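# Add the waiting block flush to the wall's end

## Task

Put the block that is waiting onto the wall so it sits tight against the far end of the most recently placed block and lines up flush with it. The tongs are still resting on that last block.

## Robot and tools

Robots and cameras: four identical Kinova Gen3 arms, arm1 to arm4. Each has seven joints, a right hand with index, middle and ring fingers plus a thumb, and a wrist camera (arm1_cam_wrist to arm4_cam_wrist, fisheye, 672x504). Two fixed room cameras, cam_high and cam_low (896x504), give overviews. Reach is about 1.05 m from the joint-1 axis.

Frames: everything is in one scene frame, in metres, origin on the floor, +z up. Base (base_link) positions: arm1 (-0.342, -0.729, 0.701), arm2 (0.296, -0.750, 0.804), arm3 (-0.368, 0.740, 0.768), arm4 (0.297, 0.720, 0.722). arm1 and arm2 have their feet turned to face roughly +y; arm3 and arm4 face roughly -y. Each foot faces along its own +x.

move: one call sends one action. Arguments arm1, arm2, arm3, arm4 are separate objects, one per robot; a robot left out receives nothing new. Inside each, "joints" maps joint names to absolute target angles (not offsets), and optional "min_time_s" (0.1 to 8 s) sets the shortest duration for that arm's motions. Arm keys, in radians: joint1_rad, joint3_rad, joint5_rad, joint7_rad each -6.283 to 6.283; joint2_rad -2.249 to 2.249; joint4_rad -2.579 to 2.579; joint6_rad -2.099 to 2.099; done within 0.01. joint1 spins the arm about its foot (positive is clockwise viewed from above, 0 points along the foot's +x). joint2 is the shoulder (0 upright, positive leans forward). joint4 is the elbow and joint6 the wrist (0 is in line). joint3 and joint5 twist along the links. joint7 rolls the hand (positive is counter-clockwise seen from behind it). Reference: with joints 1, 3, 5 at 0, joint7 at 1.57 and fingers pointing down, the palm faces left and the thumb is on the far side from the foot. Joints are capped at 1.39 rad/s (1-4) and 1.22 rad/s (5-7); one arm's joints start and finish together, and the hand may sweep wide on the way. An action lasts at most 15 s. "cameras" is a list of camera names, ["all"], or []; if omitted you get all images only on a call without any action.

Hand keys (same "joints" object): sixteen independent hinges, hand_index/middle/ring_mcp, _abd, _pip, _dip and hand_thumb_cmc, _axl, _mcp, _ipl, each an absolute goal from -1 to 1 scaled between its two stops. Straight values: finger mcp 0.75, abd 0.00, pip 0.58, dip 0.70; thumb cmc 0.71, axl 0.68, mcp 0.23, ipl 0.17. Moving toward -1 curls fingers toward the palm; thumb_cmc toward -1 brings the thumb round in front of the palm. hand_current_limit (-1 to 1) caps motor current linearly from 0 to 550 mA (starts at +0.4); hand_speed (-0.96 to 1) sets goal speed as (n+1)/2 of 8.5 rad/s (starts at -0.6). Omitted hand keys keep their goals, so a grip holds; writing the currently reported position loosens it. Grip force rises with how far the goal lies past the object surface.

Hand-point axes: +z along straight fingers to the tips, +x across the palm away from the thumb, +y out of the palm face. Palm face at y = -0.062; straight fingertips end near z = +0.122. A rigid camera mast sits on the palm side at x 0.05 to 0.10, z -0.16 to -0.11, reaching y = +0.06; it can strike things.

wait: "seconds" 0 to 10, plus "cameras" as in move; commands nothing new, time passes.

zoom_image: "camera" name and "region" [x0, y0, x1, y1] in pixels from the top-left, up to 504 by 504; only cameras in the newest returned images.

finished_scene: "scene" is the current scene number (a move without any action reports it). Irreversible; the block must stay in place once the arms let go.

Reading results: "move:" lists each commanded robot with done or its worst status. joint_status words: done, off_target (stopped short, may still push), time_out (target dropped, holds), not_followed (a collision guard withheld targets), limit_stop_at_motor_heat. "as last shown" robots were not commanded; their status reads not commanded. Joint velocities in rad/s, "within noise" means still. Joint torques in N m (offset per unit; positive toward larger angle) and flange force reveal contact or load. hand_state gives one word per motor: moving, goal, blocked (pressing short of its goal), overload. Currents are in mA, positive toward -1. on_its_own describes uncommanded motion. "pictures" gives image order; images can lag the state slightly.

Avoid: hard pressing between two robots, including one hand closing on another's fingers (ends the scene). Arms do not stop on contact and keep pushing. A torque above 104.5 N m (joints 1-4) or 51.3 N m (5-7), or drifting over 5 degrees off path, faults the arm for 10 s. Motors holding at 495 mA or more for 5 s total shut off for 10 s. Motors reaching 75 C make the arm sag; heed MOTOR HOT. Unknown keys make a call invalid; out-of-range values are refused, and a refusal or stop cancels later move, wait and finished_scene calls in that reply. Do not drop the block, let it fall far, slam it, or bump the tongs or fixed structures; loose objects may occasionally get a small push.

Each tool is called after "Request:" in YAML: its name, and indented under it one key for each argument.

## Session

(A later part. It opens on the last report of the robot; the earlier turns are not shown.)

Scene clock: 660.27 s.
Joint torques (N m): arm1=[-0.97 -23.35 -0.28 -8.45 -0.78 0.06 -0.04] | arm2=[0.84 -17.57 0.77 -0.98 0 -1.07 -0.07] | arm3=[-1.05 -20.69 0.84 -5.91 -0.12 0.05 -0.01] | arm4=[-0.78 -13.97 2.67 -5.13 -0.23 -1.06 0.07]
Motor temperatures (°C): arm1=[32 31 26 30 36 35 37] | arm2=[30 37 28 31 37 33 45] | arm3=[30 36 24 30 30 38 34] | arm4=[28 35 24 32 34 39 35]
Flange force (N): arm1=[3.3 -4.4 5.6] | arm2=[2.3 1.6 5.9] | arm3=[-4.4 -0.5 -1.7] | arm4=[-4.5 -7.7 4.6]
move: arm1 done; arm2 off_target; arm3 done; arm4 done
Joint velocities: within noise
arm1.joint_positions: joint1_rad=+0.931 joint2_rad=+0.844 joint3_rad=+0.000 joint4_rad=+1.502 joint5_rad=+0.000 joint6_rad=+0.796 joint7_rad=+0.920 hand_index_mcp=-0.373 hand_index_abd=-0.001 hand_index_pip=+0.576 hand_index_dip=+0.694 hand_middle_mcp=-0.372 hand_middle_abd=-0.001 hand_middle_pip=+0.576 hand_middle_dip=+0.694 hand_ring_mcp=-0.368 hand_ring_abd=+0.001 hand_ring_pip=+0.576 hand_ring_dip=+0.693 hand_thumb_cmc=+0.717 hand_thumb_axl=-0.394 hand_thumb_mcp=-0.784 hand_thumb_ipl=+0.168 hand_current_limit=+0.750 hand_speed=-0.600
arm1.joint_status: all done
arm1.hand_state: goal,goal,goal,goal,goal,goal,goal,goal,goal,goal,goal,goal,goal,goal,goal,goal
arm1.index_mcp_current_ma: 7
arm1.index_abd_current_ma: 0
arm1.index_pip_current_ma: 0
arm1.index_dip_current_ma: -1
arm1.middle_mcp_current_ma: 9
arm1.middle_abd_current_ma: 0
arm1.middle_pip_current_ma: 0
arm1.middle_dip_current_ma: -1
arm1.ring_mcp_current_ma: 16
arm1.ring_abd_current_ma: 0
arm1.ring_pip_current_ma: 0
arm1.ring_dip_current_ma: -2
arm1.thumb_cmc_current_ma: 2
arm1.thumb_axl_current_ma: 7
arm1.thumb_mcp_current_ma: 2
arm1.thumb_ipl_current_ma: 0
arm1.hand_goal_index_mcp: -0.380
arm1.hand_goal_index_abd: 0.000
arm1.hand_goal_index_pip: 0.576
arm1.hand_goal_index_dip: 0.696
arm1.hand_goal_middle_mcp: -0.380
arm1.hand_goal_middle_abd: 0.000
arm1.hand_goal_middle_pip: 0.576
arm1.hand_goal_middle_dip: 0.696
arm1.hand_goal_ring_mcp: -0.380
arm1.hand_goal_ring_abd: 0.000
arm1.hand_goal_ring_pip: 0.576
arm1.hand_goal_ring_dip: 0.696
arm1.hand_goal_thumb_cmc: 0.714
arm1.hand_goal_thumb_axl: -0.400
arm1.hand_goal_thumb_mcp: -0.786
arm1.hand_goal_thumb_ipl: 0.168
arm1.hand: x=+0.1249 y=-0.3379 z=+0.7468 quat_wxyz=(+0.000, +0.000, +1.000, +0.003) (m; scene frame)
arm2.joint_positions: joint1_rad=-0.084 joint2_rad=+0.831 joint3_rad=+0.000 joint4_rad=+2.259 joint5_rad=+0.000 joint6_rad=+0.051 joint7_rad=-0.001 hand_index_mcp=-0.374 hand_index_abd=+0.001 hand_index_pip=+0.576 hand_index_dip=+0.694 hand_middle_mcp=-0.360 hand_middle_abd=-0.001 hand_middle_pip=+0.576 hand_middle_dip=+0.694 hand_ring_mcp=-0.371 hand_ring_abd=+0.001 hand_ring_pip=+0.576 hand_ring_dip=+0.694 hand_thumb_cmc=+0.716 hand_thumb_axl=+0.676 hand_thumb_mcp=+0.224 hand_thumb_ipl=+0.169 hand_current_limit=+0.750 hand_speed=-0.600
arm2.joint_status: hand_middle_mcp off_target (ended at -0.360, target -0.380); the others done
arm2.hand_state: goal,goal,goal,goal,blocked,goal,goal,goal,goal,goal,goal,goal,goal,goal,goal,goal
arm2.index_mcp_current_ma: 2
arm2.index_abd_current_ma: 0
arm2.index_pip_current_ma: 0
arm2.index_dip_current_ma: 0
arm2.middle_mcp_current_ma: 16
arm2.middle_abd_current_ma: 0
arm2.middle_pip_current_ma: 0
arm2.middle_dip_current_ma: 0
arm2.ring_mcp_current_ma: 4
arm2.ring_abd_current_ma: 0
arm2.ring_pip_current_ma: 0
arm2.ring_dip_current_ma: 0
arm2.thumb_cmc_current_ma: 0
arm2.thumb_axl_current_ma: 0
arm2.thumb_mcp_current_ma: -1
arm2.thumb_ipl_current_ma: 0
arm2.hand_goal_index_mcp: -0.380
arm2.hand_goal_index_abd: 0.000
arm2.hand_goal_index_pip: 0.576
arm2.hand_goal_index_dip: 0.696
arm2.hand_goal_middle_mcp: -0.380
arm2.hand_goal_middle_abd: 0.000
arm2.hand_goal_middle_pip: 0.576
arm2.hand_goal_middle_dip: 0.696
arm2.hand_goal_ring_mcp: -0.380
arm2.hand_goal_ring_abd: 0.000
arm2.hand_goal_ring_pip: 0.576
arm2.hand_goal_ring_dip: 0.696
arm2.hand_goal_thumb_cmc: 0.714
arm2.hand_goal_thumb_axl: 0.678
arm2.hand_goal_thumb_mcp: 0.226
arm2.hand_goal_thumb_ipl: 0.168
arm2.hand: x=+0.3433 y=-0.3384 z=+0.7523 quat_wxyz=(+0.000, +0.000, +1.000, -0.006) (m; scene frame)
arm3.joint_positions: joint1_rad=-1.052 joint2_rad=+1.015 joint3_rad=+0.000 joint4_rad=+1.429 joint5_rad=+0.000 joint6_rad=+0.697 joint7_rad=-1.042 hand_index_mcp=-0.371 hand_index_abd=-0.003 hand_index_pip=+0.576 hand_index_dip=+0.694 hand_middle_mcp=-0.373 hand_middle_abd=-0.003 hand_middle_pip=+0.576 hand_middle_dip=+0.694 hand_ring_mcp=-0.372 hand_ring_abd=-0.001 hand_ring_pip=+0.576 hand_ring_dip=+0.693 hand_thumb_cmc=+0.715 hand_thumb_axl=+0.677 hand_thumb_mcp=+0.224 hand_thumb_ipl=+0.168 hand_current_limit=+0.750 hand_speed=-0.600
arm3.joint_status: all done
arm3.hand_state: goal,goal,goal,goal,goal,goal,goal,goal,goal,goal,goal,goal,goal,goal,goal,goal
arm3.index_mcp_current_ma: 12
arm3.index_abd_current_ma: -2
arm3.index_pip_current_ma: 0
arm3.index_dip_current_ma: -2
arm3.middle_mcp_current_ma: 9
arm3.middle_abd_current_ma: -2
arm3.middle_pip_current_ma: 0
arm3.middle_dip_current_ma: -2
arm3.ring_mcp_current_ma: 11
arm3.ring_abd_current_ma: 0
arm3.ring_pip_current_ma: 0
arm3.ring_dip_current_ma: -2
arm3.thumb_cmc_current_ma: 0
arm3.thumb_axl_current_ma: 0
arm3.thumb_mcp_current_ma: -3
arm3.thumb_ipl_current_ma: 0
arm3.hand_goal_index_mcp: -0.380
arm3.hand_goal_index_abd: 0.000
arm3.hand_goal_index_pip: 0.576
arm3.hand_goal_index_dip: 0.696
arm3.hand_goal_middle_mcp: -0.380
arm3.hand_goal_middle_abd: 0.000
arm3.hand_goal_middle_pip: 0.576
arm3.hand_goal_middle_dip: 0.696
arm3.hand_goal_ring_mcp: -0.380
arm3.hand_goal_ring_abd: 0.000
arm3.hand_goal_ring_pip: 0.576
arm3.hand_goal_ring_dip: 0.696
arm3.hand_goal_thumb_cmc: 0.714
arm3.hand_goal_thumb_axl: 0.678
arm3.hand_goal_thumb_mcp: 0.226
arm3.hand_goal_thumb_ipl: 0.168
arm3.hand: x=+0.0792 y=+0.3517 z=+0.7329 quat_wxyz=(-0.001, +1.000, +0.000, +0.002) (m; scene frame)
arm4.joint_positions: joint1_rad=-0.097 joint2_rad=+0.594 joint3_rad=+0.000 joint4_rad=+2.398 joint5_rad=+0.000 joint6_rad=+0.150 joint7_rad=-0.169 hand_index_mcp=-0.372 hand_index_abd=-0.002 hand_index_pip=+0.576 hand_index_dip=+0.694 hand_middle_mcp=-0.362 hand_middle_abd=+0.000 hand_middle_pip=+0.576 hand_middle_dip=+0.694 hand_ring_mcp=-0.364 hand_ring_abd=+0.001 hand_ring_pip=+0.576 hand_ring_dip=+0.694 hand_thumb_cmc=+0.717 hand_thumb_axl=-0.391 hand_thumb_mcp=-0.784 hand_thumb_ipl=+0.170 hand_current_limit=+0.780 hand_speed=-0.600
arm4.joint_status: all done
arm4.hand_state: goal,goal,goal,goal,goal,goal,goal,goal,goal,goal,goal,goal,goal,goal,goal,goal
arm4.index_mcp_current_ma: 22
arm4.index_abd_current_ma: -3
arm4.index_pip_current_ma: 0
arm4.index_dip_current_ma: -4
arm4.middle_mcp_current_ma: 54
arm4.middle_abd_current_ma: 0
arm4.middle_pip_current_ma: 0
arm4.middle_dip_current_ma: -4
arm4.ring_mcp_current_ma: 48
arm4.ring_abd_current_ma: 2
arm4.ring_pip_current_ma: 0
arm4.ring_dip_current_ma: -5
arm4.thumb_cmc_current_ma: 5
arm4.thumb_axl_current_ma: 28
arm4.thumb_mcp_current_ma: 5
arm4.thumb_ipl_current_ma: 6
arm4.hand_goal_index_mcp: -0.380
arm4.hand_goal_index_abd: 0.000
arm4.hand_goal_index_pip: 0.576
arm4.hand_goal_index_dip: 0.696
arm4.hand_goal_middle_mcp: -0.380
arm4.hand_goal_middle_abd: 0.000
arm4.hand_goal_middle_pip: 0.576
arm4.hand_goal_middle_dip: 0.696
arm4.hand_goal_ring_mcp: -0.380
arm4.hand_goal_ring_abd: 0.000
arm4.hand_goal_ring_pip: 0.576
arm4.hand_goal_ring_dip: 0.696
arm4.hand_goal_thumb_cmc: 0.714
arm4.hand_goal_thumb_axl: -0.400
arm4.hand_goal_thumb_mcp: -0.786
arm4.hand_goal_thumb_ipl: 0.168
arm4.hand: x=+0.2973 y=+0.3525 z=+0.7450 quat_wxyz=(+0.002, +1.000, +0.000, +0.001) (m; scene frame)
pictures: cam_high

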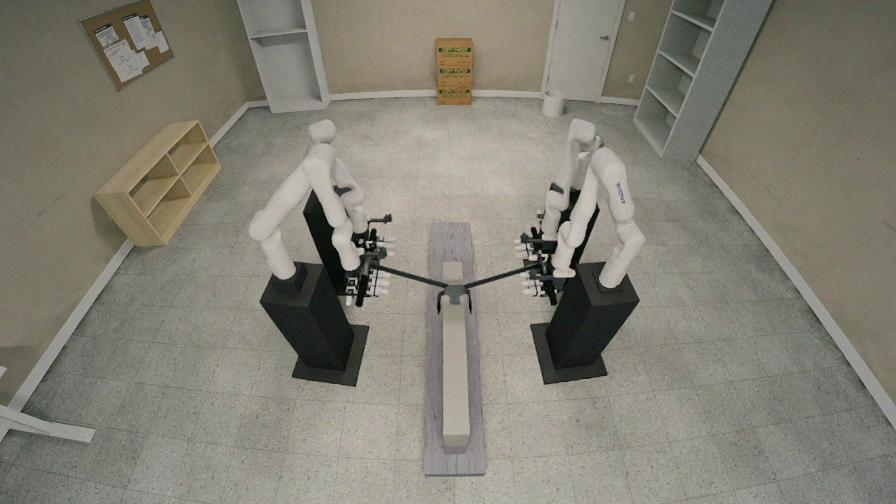

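Request:
move:
  arm1: {"joints": {"hand_index_mcp": 0.75, "hand_middle_mcp": 0.75, "hand_ring_mcp": 0.75}}
  arm2: {"joints": {"hand_index_mcp": 0.75, "hand_middle_mcp": 0.75, "hand_ring_mcp": 0.75}}
  arm3: {"joints": {"hand_index_mcp": 0.75, "hand_middle_mcp": 0.75, "hand_ring_mcp": 0.75}}
  arm4: {"joints": {"hand_index_mcp": 0.75, "hand_middle_mcp": 0.75, "hand_ring_mcp": 0.75}}
  cameras: ["cam_high", "cam_low"]

Request:
zoom_image:
  camera: "cam_high"
  region: [330, 190, 590, 340]

Scene clock: 662.73 s.
Joint torques (N m): arm1=[-0.55 -22.42 0.28 -7.92 -0.38 0.25 0.04] | arm2=[1.15 -15.24 1.18 0.79 -0.02 -0.03 -0.08] | arm3=[-1.12 -20.62 0.79 -5.8 -0.18 0.16 0.01] | arm4=[-1.43 -11.99 1.86 -3.38 -0.15 -0.15 0.21]
Motor temperatures (°C): arm1=[32 31 26 30 36 35 37] | arm2=[30 37 28 31 37 33 45] | arm3=[30 36 24 30 30 38 34] | arm4=[28 35 24 32 34 39 35]
Flange force (N): arm1=[3.8 -3.6 4.2] | arm2=[3.0 3.8 2.1] | arm3=[-4.4 -0.4 -1.6] | arm4=[-6.2 -5.3 0.5]
move: arm1 done; arm2 done; arm3 done; arm4 done
Joint velocities: within noise
arm1.joint_positions: joint1_rad=+0.931 joint2_rad=+0.844 joint3_rad=+0.000 joint4_rad=+1.502 joint5_rad=+0.000 joint6_rad=+0.796 joint7_rad=+0.920 hand_index_mcp=+0.746 hand_index_abd=-0.001 hand_index_pip=+0.576 hand_index_dip=+0.694 hand_middle_mcp=+0.745 hand_middle_abd=-0.001 hand_middle_pip=+0.576 hand_middle_dip=+0.694 hand_ring_mcp=+0.746 hand_ring_abd=+0.001 hand_ring_pip=+0.576 hand_ring_dip=+0.693 hand_thumb_cmc=+0.717 hand_thumb_axl=-0.394 hand_thumb_mcp=-0.784 hand_thumb_ipl=+0.168 hand_current_limit=+0.750 hand_speed=-0.600
arm1.joint_status: all done
arm1.hand_state: goal,goal,goal,goal,goal,goal,goal,goal,goal,goal,goal,goal,goal,goal,goal,goal
arm1.index_mcp_current_ma: -3
arm1.index_abd_current_ma: 0
arm1.index_pip_current_ma: 0
arm1.index_dip_current_ma: -1
arm1.middle_mcp_current_ma: -4
arm1.middle_abd_current_ma: 0
arm1.middle_pip_current_ma: 0
arm1.middle_dip_current_ma: -1
arm1.ring_mcp_current_ma: -3
arm1.ring_abd_current_ma: 0
arm1.ring_pip_current_ma: 0
arm1.ring_dip_current_ma: -2
arm1.thumb_cmc_current_ma: 2
arm1.thumb_axl_current_ma: 7
arm1.thumb_mcp_current_ma: 2
arm1.thumb_ipl_current_ma: 0
arm1.hand_goal_index_mcp: 0.750
arm1.hand_goal_index_abd: 0.000
arm1.hand_goal_index_pip: 0.576
arm1.hand_goal_index_dip: 0.696
arm1.hand_goal_middle_mcp: 0.750
arm1.hand_goal_middle_abd: 0.000
arm1.hand_goal_middle_pip: 0.576
arm1.hand_goal_middle_dip: 0.696
arm1.hand_goal_ring_mcp: 0.750
arm1.hand_goal_ring_abd: 0.000
arm1.hand_goal_ring_pip: 0.576
arm1.hand_goal_ring_dip: 0.696
arm1.hand_goal_thumb_cmc: 0.714
arm1.hand_goal_thumb_axl: -0.400
arm1.hand_goal_thumb_mcp: -0.786
arm1.hand_goal_thumb_ipl: 0.168
arm1.hand: x=+0.1249 y=-0.3379 z=+0.7468 quat_wxyz=(+0.000, +0.000, +1.000, +0.003) (m; scene frame)
arm2.joint_positions: joint1_rad=-0.084 joint2_rad=+0.831 joint3_rad=+0.000 joint4_rad=+2.259 joint5_rad=+0.000 joint6_rad=+0.051 joint7_rad=-0.001 hand_index_mcp=+0.746 hand_index_abd=+0.001 hand_index_pip=+0.576 hand_index_dip=+0.694 hand_middle_mcp=+0.746 hand_middle_abd=-0.001 hand_middle_pip=+0.576 hand_middle_dip=+0.694 hand_ring_mcp=+0.745 hand_ring_abd=+0.001 hand_ring_pip=+0.576 hand_ring_dip=+0.694 hand_thumb_cmc=+0.716 hand_thumb_axl=+0.676 hand_thumb_mcp=+0.224 hand_thumb_ipl=+0.169 hand_current_limit=+0.750 hand_speed=-0.600
arm2.joint_status: all done
arm2.hand_state: goal,goal,goal,goal,goal,goal,goal,goal,goal,goal,goal,goal,goal,goal,goal,goal
arm2.index_mcp_current_ma: -1
arm2.index_abd_current_ma: 0
arm2.index_pip_current_ma: 0
arm2.index_dip_current_ma: 0
arm2.middle_mcp_current_ma: -1
arm2.middle_abd_current_ma: 0
arm2.middle_pip_current_ma: 0
arm2.middle_dip_current_ma: 0
arm2.ring_mcp_current_ma: -1
arm2.ring_abd_current_ma: 0
arm2.ring_pip_current_ma: 0
arm2.ring_dip_current_ma: 0
arm2.thumb_cmc_current_ma: 0
arm2.thumb_axl_current_ma: 0
arm2.thumb_mcp_current_ma: -1
arm2.thumb_ipl_current_ma: 0
arm2.hand_goal_index_mcp: 0.750
arm2.hand_goal_index_abd: 0.000
arm2.hand_goal_index_pip: 0.576
arm2.hand_goal_index_dip: 0.696
arm2.hand_goal_middle_mcp: 0.750
arm2.hand_goal_middle_abd: 0.000
arm2.hand_goal_middle_pip: 0.576
arm2.hand_goal_middle_dip: 0.696
arm2.hand_goal_ring_mcp: 0.750
arm2.hand_goal_ring_abd: 0.000
arm2.hand_goal_ring_pip: 0.576
arm2.hand_goal_ring_dip: 0.696
arm2.hand_goal_thumb_cmc: 0.714
arm2.hand_goal_thumb_axl: 0.678
arm2.hand_goal_thumb_mcp: 0.226
arm2.hand_goal_thumb_ipl: 0.168
arm2.hand: x=+0.3433 y=-0.3384 z=+0.7522 quat_wxyz=(+0.000, +0.000, +1.000, -0.006) (m; scene frame)
arm3.joint_positions: joint1_rad=-1.052 joint2_rad=+1.015 joint3_rad=+0.000 joint4_rad=+1.429 joint5_rad=+0.000 joint6_rad=+0.697 joint7_rad=-1.042 hand_index_mcp=+0.746 hand_index_abd=-0.003 hand_index_pip=+0.576 hand_index_dip=+0.694 hand_middle_mcp=+0.746 hand_middle_abd=-0.003 hand_middle_pip=+0.576 hand_middle_dip=+0.694 hand_ring_mcp=+0.746 hand_ring_abd=-0.001 hand_ring_pip=+0.576 hand_ring_dip=+0.693 hand_thumb_cmc=+0.715 hand_thumb_axl=+0.677 hand_thumb_mcp=+0.224 hand_thumb_ipl=+0.168 hand_current_limit=+0.750 hand_speed=-0.600
arm3.joint_status: all done
arm3.hand_state: goal,goal,goal,goal,goal,goal,goal,goal,goal,goal,goal,goal,goal,goal,goal,goal
arm3.index_mcp_current_ma: -4
arm3.index_abd_current_ma: -2
arm3.index_pip_current_ma: 0
arm3.index_dip_current_ma: -2
arm3.middle_mcp_current_ma: -4
arm3.middle_abd_current_ma: -2
arm3.middle_pip_current_ma: 0
arm3.middle_dip_current_ma: -2
arm3.ring_mcp_current_ma: -4
arm3.ring_abd_current_ma: 0
arm3.ring_pip_current_ma: 0
arm3.ring_dip_current_ma: -2
arm3.thumb_cmc_current_ma: 0
arm3.thumb_axl_current_ma: 0
arm3.thumb_mcp_current_ma: -3
arm3.thumb_ipl_current_ma: 0
arm3.hand_goal_index_mcp: 0.750
arm3.hand_goal_index_abd: 0.000
arm3.hand_goal_index_pip: 0.576
arm3.hand_goal_index_dip: 0.696
arm3.hand_goal_middle_mcp: 0.750
arm3.hand_goal_middle_abd: 0.000
arm3.hand_goal_middle_pip: 0.576
arm3.hand_goal_middle_dip: 0.696
arm3.hand_goal_ring_mcp: 0.750
arm3.hand_goal_ring_abd: 0.000
arm3.hand_goal_ring_pip: 0.576
arm3.hand_goal_ring_dip: 0.696
arm3.hand_goal_thumb_cmc: 0.714
arm3.hand_goal_thumb_axl: 0.678
arm3.hand_goal_thumb_mcp: 0.226
arm3.hand_goal_thumb_ipl: 0.168
arm3.hand: x=+0.0792 y=+0.3517 z=+0.7329 quat_wxyz=(-0.001, +1.000, +0.000, +0.002) (m; scene frame)
arm4.joint_positions: joint1_rad=-0.097 joint2_rad=+0.594 joint3_rad=+0.000 joint4_rad=+2.398 joint5_rad=+0.000 joint6_rad=+0.150 joint7_rad=-0.169 hand_index_mcp=+0.745 hand_index_abd=-0.002 hand_index_pip=+0.576 hand_index_dip=+0.694 hand_middle_mcp=+0.746 hand_middle_abd=+0.000 hand_middle_pip=+0.576 hand_middle_dip=+0.694 hand_ring_mcp=+0.746 hand_ring_abd=+0.001 hand_ring_pip=+0.576 hand_ring_dip=+0.694 hand_thumb_cmc=+0.717 hand_thumb_axl=-0.391 hand_thumb_mcp=-0.784 hand_thumb_ipl=+0.170 hand_current_limit=+0.780 hand_speed=-0.600
arm4.joint_status: all done
arm4.hand_state: goal,goal,goal,goal,goal,goal,goal,goal,goal,goal,goal,goal,goal,goal,goal,goal
arm4.index_mcp_current_ma: -11
arm4.index_abd_current_ma: -3
arm4.index_pip_current_ma: 0
arm4.index_dip_current_ma: -4
arm4.middle_mcp_current_ma: -10
arm4.middle_abd_current_ma: 0
arm4.middle_pip_current_ma: 0
arm4.middle_dip_current_ma: -4
arm4.ring_mcp_current_ma: -11
arm4.ring_abd_current_ma: 2
arm4.ring_pip_current_ma: 0
arm4.ring_dip_current_ma: -5
arm4.thumb_cmc_current_ma: 5
arm4.thumb_axl_current_ma: 28
arm4.thumb_mcp_current_ma: 5
arm4.thumb_ipl_current_ma: 6
arm4.hand_goal_index_mcp: 0.750
arm4.hand_goal_index_abd: 0.000
arm4.hand_goal_index_pip: 0.576
arm4.hand_goal_index_dip: 0.696
arm4.hand_goal_middle_mcp: 0.750
arm4.hand_goal_middle_abd: 0.000
arm4.hand_goal_middle_pip: 0.576
arm4.hand_goal_middle_dip: 0.696
arm4.hand_goal_ring_mcp: 0.750
arm4.hand_goal_ring_abd: 0.000
arm4.hand_goal_ring_pip: 0.576
arm4.hand_goal_ring_dip: 0.696
arm4.hand_goal_thumb_cmc: 0.714
arm4.hand_goal_thumb_axl: -0.400
arm4.hand_goal_thumb_mcp: -0.786
arm4.hand_goal_thumb_ipl: 0.168
arm4.hand: x=+0.2973 y=+0.3526 z=+0.7450 quat_wxyz=(+0.002, +1.000, +0.000, +0.001) (m; scene frame)
pictures: cam_high, cam_low

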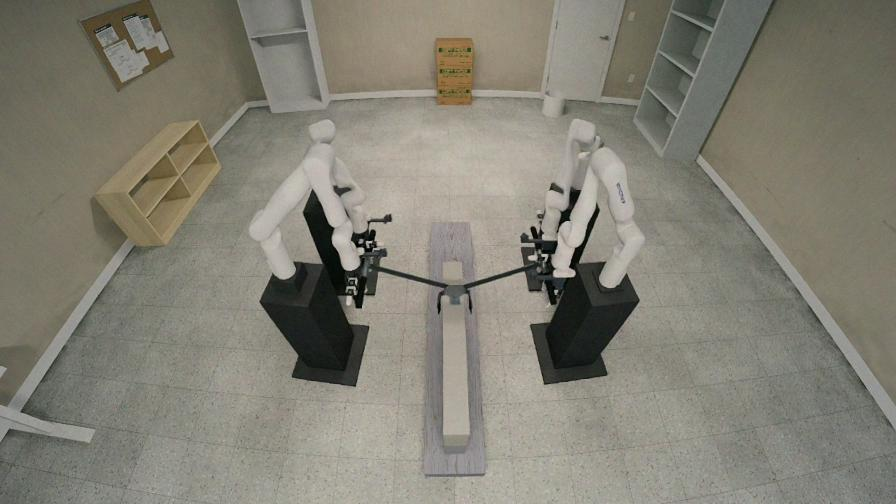

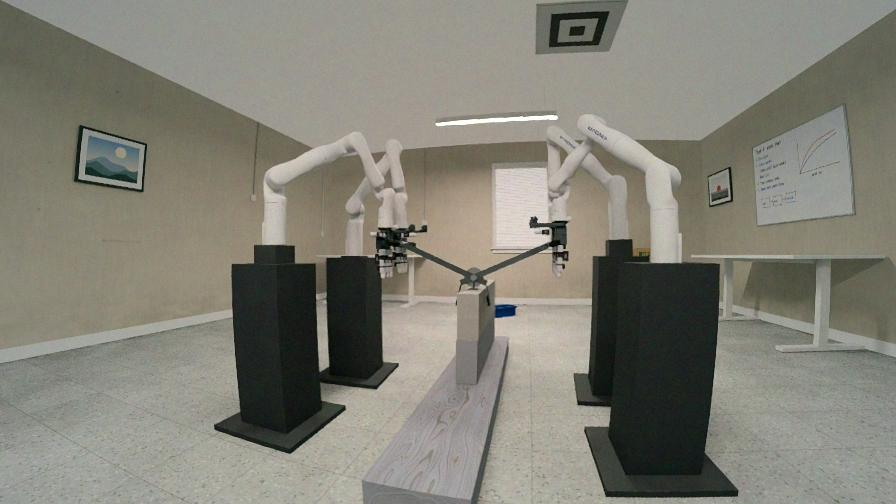

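Scaled by 1.938 from the camera's 896x504 image, which has a finer 1280x720 frame.

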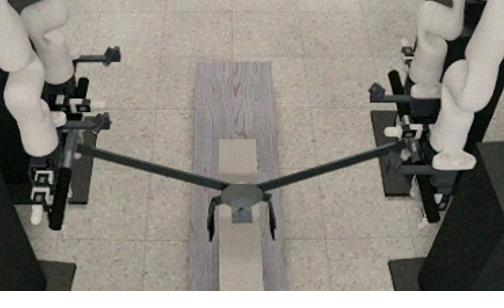

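Request:
move:
  arm1: {"joints": {"joint1_rad": 1.0084, "joint2_rad": 0.7992, "joint4_rad": 1.6089, "joint6_rad": 0.7335, "joint7_rad": 0.9971}, "min_time_s": 2}
  arm2: {"joints": {"joint1_rad": -0.0843, "joint2_rad": 0.8384, "joint4_rad": 2.418, "joint6_rad": -0.1148, "joint7_rad": -0.0009}, "min_time_s": 2}
  arm3: {"joints": {"joint1_rad": -1.1334, "joint2_rad": 0.9788, "joint4_rad": 1.5316, "joint6_rad": 0.6312, "joint7_rad": -1.1235}, "min_time_s": 2}
  arm4: {"joints": {"joint1_rad": -0.118, "joint2_rad": 0.5825, "joint4_rad": 2.4932, "joint6_rad": 0.0659, "joint7_rad": -0.1903}, "min_time_s": 2}
  cameras: ["cam_high", "cam_low"]

Request:
zoom_image:
  camera: "cam_high"
  region: [330, 190, 590, 340]

Request:
zoom_image:
  camera: "cam_low"
  region: [360, 210, 600, 400]

Scene clock: 673.30 s.
Joint torques (N m): arm1=[-0.51 -21.48 0.31 -7.57 -0.38 0.23 0.04] | arm2=[1.17 -13.96 1.17 2.14 0 -0.01 -0.07] | arm3=[-1.12 -19.74 0.74 -5.34 -0.24 0.16 -0.02] | arm4=[-1.47 -11.15 1.8 -2.69 -0.18 -0.17 0.19]
Motor temperatures (°C): arm1=[32 31 26 30 36 35 37] | arm2=[30 37 28 31 37 33 45] | arm3=[30 36 24 30 30 38 34] | arm4=[28 35 24 32 34 39 35]
Flange force (N): arm1=[3.8 -3.2 4.4] | arm2=[3.8 3.2 2.5] | arm3=[-4.2 0.3 -1.8] | arm4=[-6.7 -5.0 0.6]
move: arm1 done; arm2 done; arm3 done; arm4 done
Joint velocities: within noise
arm1.joint_positions: joint1_rad=+1.008 joint2_rad=+0.799 joint3_rad=+0.000 joint4_rad=+1.609 joint5_rad=+0.000 joint6_rad=+0.734 joint7_rad=+0.997 hand_index_mcp=+0.746 hand_index_abd=-0.001 hand_index_pip=+0.576 hand_index_dip=+0.694 hand_middle_mcp=+0.745 hand_middle_abd=-0.001 hand_middle_pip=+0.576 hand_middle_dip=+0.694 hand_ring_mcp=+0.746 hand_ring_abd=+0.001 hand_ring_pip=+0.576 hand_ring_dip=+0.693 hand_thumb_cmc=+0.716 hand_thumb_axl=-0.394 hand_thumb_mcp=-0.784 hand_thumb_ipl=+0.168 hand_current_limit=+0.750 hand_speed=-0.600
arm1.joint_status: all done
arm1.hand_state: goal,goal,goal,goal,goal,goal,goal,goal,goal,goal,goal,goal,goal,goal,goal,goal
arm1.index_mcp_current_ma: -3
arm1.index_abd_current_ma: 0
arm1.index_pip_current_ma: 0
arm1.index_dip_current_ma: -1
arm1.middle_mcp_current_ma: -4
arm1.middle_abd_current_ma: 0
arm1.middle_pip_current_ma: 0
arm1.middle_dip_current_ma: -1
arm1.ring_mcp_current_ma: -3
arm1.ring_abd_current_ma: 0
arm1.ring_pip_current_ma: 0
arm1.ring_dip_current_ma: -2
arm1.thumb_cmc_current_ma: 1
arm1.thumb_axl_current_ma: 7
arm1.thumb_mcp_current_ma: 2
arm1.thumb_ipl_current_ma: 0
arm1.hand_goal_index_mcp: 0.750
arm1.hand_goal_index_abd: 0.000
arm1.hand_goal_index_pip: 0.576
arm1.hand_goal_index_dip: 0.696
arm1.hand_goal_middle_mcp: 0.750
arm1.hand_goal_middle_abd: 0.000
arm1.hand_goal_middle_pip: 0.576
arm1.hand_goal_middle_dip: 0.696
arm1.hand_goal_ring_mcp: 0.750
arm1.hand_goal_ring_abd: 0.000
arm1.hand_goal_ring_pip: 0.576
arm1.hand_goal_ring_dip: 0.696
arm1.hand_goal_thumb_cmc: 0.714
arm1.hand_goal_thumb_axl: -0.400
arm1.hand_goal_thumb_mcp: -0.786
arm1.hand_goal_thumb_ipl: 0.168
arm1.hand: x=+0.1248 y=-0.3878 z=+0.7466 quat_wxyz=(+0.000, +0.000, +1.000, +0.003) (m; scene frame)
arm2.joint_positions: joint1_rad=-0.084 joint2_rad=+0.838 joint3_rad=+0.000 joint4_rad=+2.418 joint5_rad=+0.000 joint6_rad=-0.115 joint7_rad=-0.001 hand_index_mcp=+0.746 hand_index_abd=+0.001 hand_index_pip=+0.576 hand_index_dip=+0.694 hand_middle_mcp=+0.746 hand_middle_abd=-0.001 hand_middle_pip=+0.576 hand_middle_dip=+0.694 hand_ring_mcp=+0.745 hand_ring_abd=+0.001 hand_ring_pip=+0.576 hand_ring_dip=+0.694 hand_thumb_cmc=+0.716 hand_thumb_axl=+0.676 hand_thumb_mcp=+0.224 hand_thumb_ipl=+0.169 hand_current_limit=+0.750 hand_speed=-0.600
arm2.joint_status: all done
arm2.hand_state: goal,goal,goal,goal,goal,goal,goal,goal,goal,goal,goal,goal,goal,goal,goal,goal
arm2.index_mcp_current_ma: -1
arm2.index_abd_current_ma: 0
arm2.index_pip_current_ma: 0
arm2.index_dip_current_ma: 0
arm2.middle_mcp_current_ma: -1
arm2.middle_abd_current_ma: 0
arm2.middle_pip_current_ma: 0
arm2.middle_dip_current_ma: 0
arm2.ring_mcp_current_ma: -1
arm2.ring_abd_current_ma: 0
arm2.ring_pip_current_ma: 0
arm2.ring_dip_current_ma: 0
arm2.thumb_cmc_current_ma: 0
arm2.thumb_axl_current_ma: 0
arm2.thumb_mcp_current_ma: -1
arm2.thumb_ipl_current_ma: 0
arm2.hand_goal_index_mcp: 0.750
arm2.hand_goal_index_abd: 0.000
arm2.hand_goal_index_pip: 0.576
arm2.hand_goal_index_dip: 0.696
arm2.hand_goal_middle_mcp: 0.750
arm2.hand_goal_middle_abd: 0.000
arm2.hand_goal_middle_pip: 0.576
arm2.hand_goal_middle_dip: 0.696
arm2.hand_goal_ring_mcp: 0.750
arm2.hand_goal_ring_abd: 0.000
arm2.hand_goal_ring_pip: 0.576
arm2.hand_goal_ring_dip: 0.696
arm2.hand_goal_thumb_cmc: 0.714
arm2.hand_goal_thumb_axl: 0.678
arm2.hand_goal_thumb_mcp: 0.226
arm2.hand_goal_thumb_ipl: 0.168
arm2.hand: x=+0.3433 y=-0.3884 z=+0.7523 quat_wxyz=(+0.000, +0.000, +1.000, -0.006) (m; scene frame)
arm3.joint_positions: joint1_rad=-1.133 joint2_rad=+0.979 joint3_rad=+0.000 joint4_rad=+1.532 joint5_rad=+0.000 joint6_rad=+0.631 joint7_rad=-1.124 hand_index_mcp=+0.746 hand_index_abd=-0.003 hand_index_pip=+0.576 hand_index_dip=+0.694 hand_middle_mcp=+0.746 hand_middle_abd=-0.003 hand_middle_pip=+0.576 hand_middle_dip=+0.694 hand_ring_mcp=+0.746 hand_ring_abd=-0.001 hand_ring_pip=+0.576 hand_ring_dip=+0.693 hand_thumb_cmc=+0.715 hand_thumb_axl=+0.677 hand_thumb_mcp=+0.224 hand_thumb_ipl=+0.168 hand_current_limit=+0.750 hand_speed=-0.600
arm3.joint_status: all done
arm3.hand_state: goal,goal,goal,goal,goal,goal,goal,goal,goal,goal,goal,goal,goal,goal,goal,goal
arm3.index_mcp_current_ma: -4
arm3.index_abd_current_ma: -2
arm3.index_pip_current_ma: 0
arm3.index_dip_current_ma: -2
arm3.middle_mcp_current_ma: -4
arm3.middle_abd_current_ma: -2
arm3.middle_pip_current_ma: 0
arm3.middle_dip_current_ma: -2
arm3.ring_mcp_current_ma: -4
arm3.ring_abd_current_ma: 0
arm3.ring_pip_current_ma: 0
arm3.ring_dip_current_ma: -2
arm3.thumb_cmc_current_ma: 0
arm3.thumb_axl_current_ma: 0
arm3.thumb_mcp_current_ma: -3
arm3.thumb_ipl_current_ma: 0
arm3.hand_goal_index_mcp: 0.750
arm3.hand_goal_index_abd: 0.000
arm3.hand_goal_index_pip: 0.576
arm3.hand_goal_index_dip: 0.696
arm3.hand_goal_middle_mcp: 0.750
arm3.hand_goal_middle_abd: 0.000
arm3.hand_goal_middle_pip: 0.576
arm3.hand_goal_middle_dip: 0.696
arm3.hand_goal_ring_mcp: 0.750
arm3.hand_goal_ring_abd: 0.000
arm3.hand_goal_ring_pip: 0.576
arm3.hand_goal_ring_dip: 0.696
arm3.hand_goal_thumb_cmc: 0.714
arm3.hand_goal_thumb_axl: 0.678
arm3.hand_goal_thumb_mcp: 0.226
arm3.hand_goal_thumb_ipl: 0.168
arm3.hand: x=+0.0802 y=+0.4018 z=+0.7330 quat_wxyz=(-0.001, +1.000, +0.000, +0.002) (m; scene frame)
arm4.joint_positions: joint1_rad=-0.118 joint2_rad=+0.583 joint3_rad=+0.000 joint4_rad=+2.493 joint5_rad=+0.000 joint6_rad=+0.066 joint7_rad=-0.190 hand_index_mcp=+0.745 hand_index_abd=-0.002 hand_index_pip=+0.576 hand_index_dip=+0.694 hand_middle_mcp=+0.746 hand_middle_abd=+0.000 hand_middle_pip=+0.576 hand_middle_dip=+0.694 hand_ring_mcp=+0.746 hand_ring_abd=+0.001 hand_ring_pip=+0.576 hand_ring_dip=+0.694 hand_thumb_cmc=+0.717 hand_thumb_axl=-0.391 hand_thumb_mcp=-0.784 hand_thumb_ipl=+0.170 hand_current_limit=+0.780 hand_speed=-0.600
arm4.joint_status: all done
arm4.hand_state: goal,goal,goal,goal,goal,goal,goal,goal,goal,goal,goal,goal,goal,goal,goal,goal
arm4.index_mcp_current_ma: -11
arm4.index_abd_current_ma: -3
arm4.index_pip_current_ma: 0
arm4.index_dip_current_ma: -4
arm4.middle_mcp_current_ma: -10
arm4.middle_abd_current_ma: 0
arm4.middle_pip_current_ma: 0
arm4.middle_dip_current_ma: -4
arm4.ring_mcp_current_ma: -11
arm4.ring_abd_current_ma: 2
arm4.ring_pip_current_ma: 0
arm4.ring_dip_current_ma: -5
arm4.thumb_cmc_current_ma: 5
arm4.thumb_axl_current_ma: 28
arm4.thumb_mcp_current_ma: 5
arm4.thumb_ipl_current_ma: 6
arm4.hand_goal_index_mcp: 0.750
arm4.hand_goal_index_abd: 0.000
arm4.hand_goal_index_pip: 0.576
arm4.hand_goal_index_dip: 0.696
arm4.hand_goal_middle_mcp: 0.750
arm4.hand_goal_middle_abd: 0.000
arm4.hand_goal_middle_pip: 0.576
arm4.hand_goal_middle_dip: 0.696
arm4.hand_goal_ring_mcp: 0.750
arm4.hand_goal_ring_abd: 0.000
arm4.hand_goal_ring_pip: 0.576
arm4.hand_goal_ring_dip: 0.696
arm4.hand_goal_thumb_cmc: 0.714
arm4.hand_goal_thumb_axl: -0.400
arm4.hand_goal_thumb_mcp: -0.786
arm4.hand_goal_thumb_ipl: 0.168
arm4.hand: x=+0.2976 y=+0.3826 z=+0.7446 quat_wxyz=(+0.002, +1.000, +0.000, +0.001) (m; scene frame)
pictures: cam_high, cam_low

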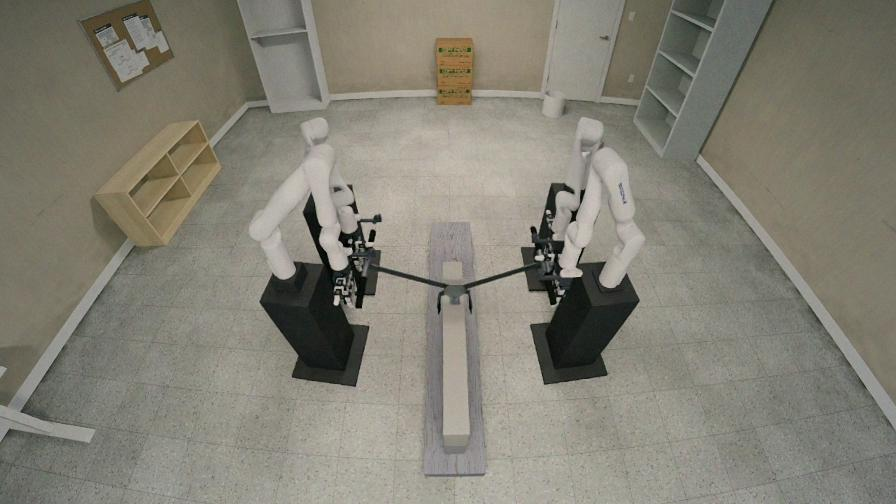

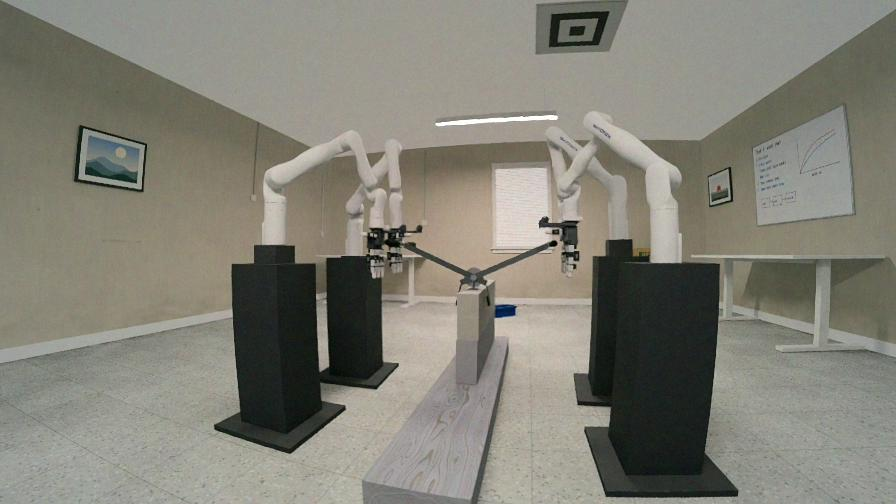

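Scaled by 1.938 from the camera's 896x504 image, which has a finer 1280x720 frame.

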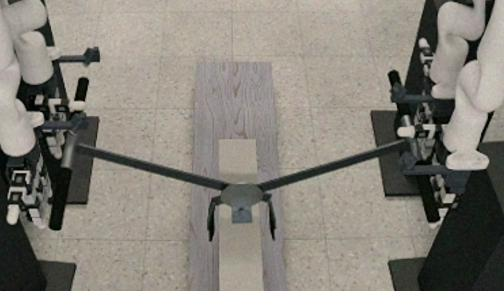

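Scaled by 2.100 from the camera's 896x504 image, which has a finer 1280x720 frame.

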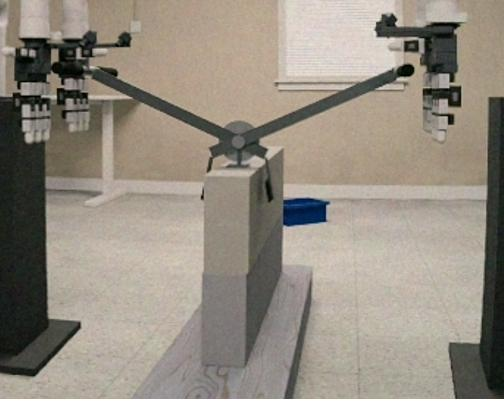

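Request:
zoom_image:
  camera: "cam_high"
  region: [415, 250, 495, 330]

Request:
zoom_image:
  camera: "cam_high"
  region: [425, 280, 485, 470]

Request:
zoom_image:
  camera: "cam_low"
  region: [440, 265, 520, 395]

Scaled by 6.300 from the camera's 896x504 image, which has a finer 1280x720 frame.

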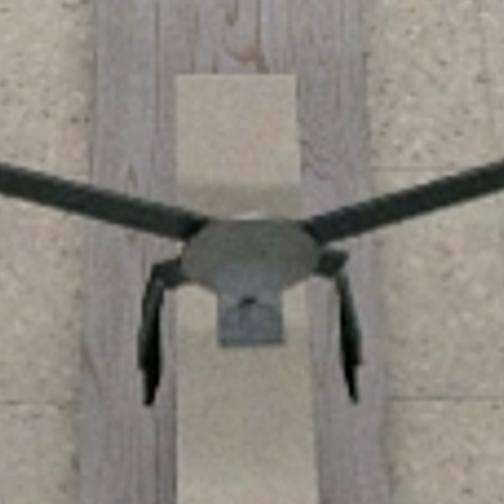

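Scaled by 2.653 from the camera's 896x504 image, which has a finer 1280x720 frame.

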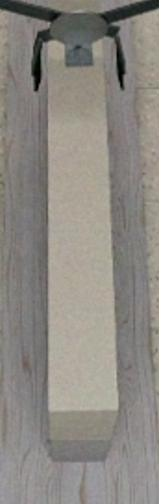

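Scaled by 3.877 from the camera's 896x504 image, which has a finer 1280x720 frame.

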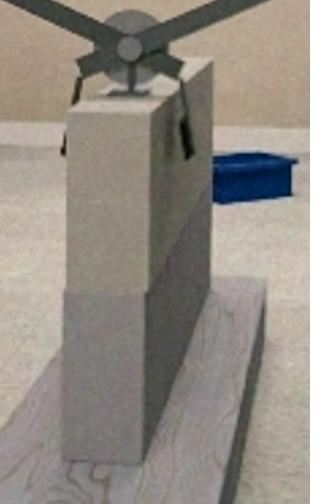

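Request:
finished_scene:
  scene: 1

The scene is finished: the task was done.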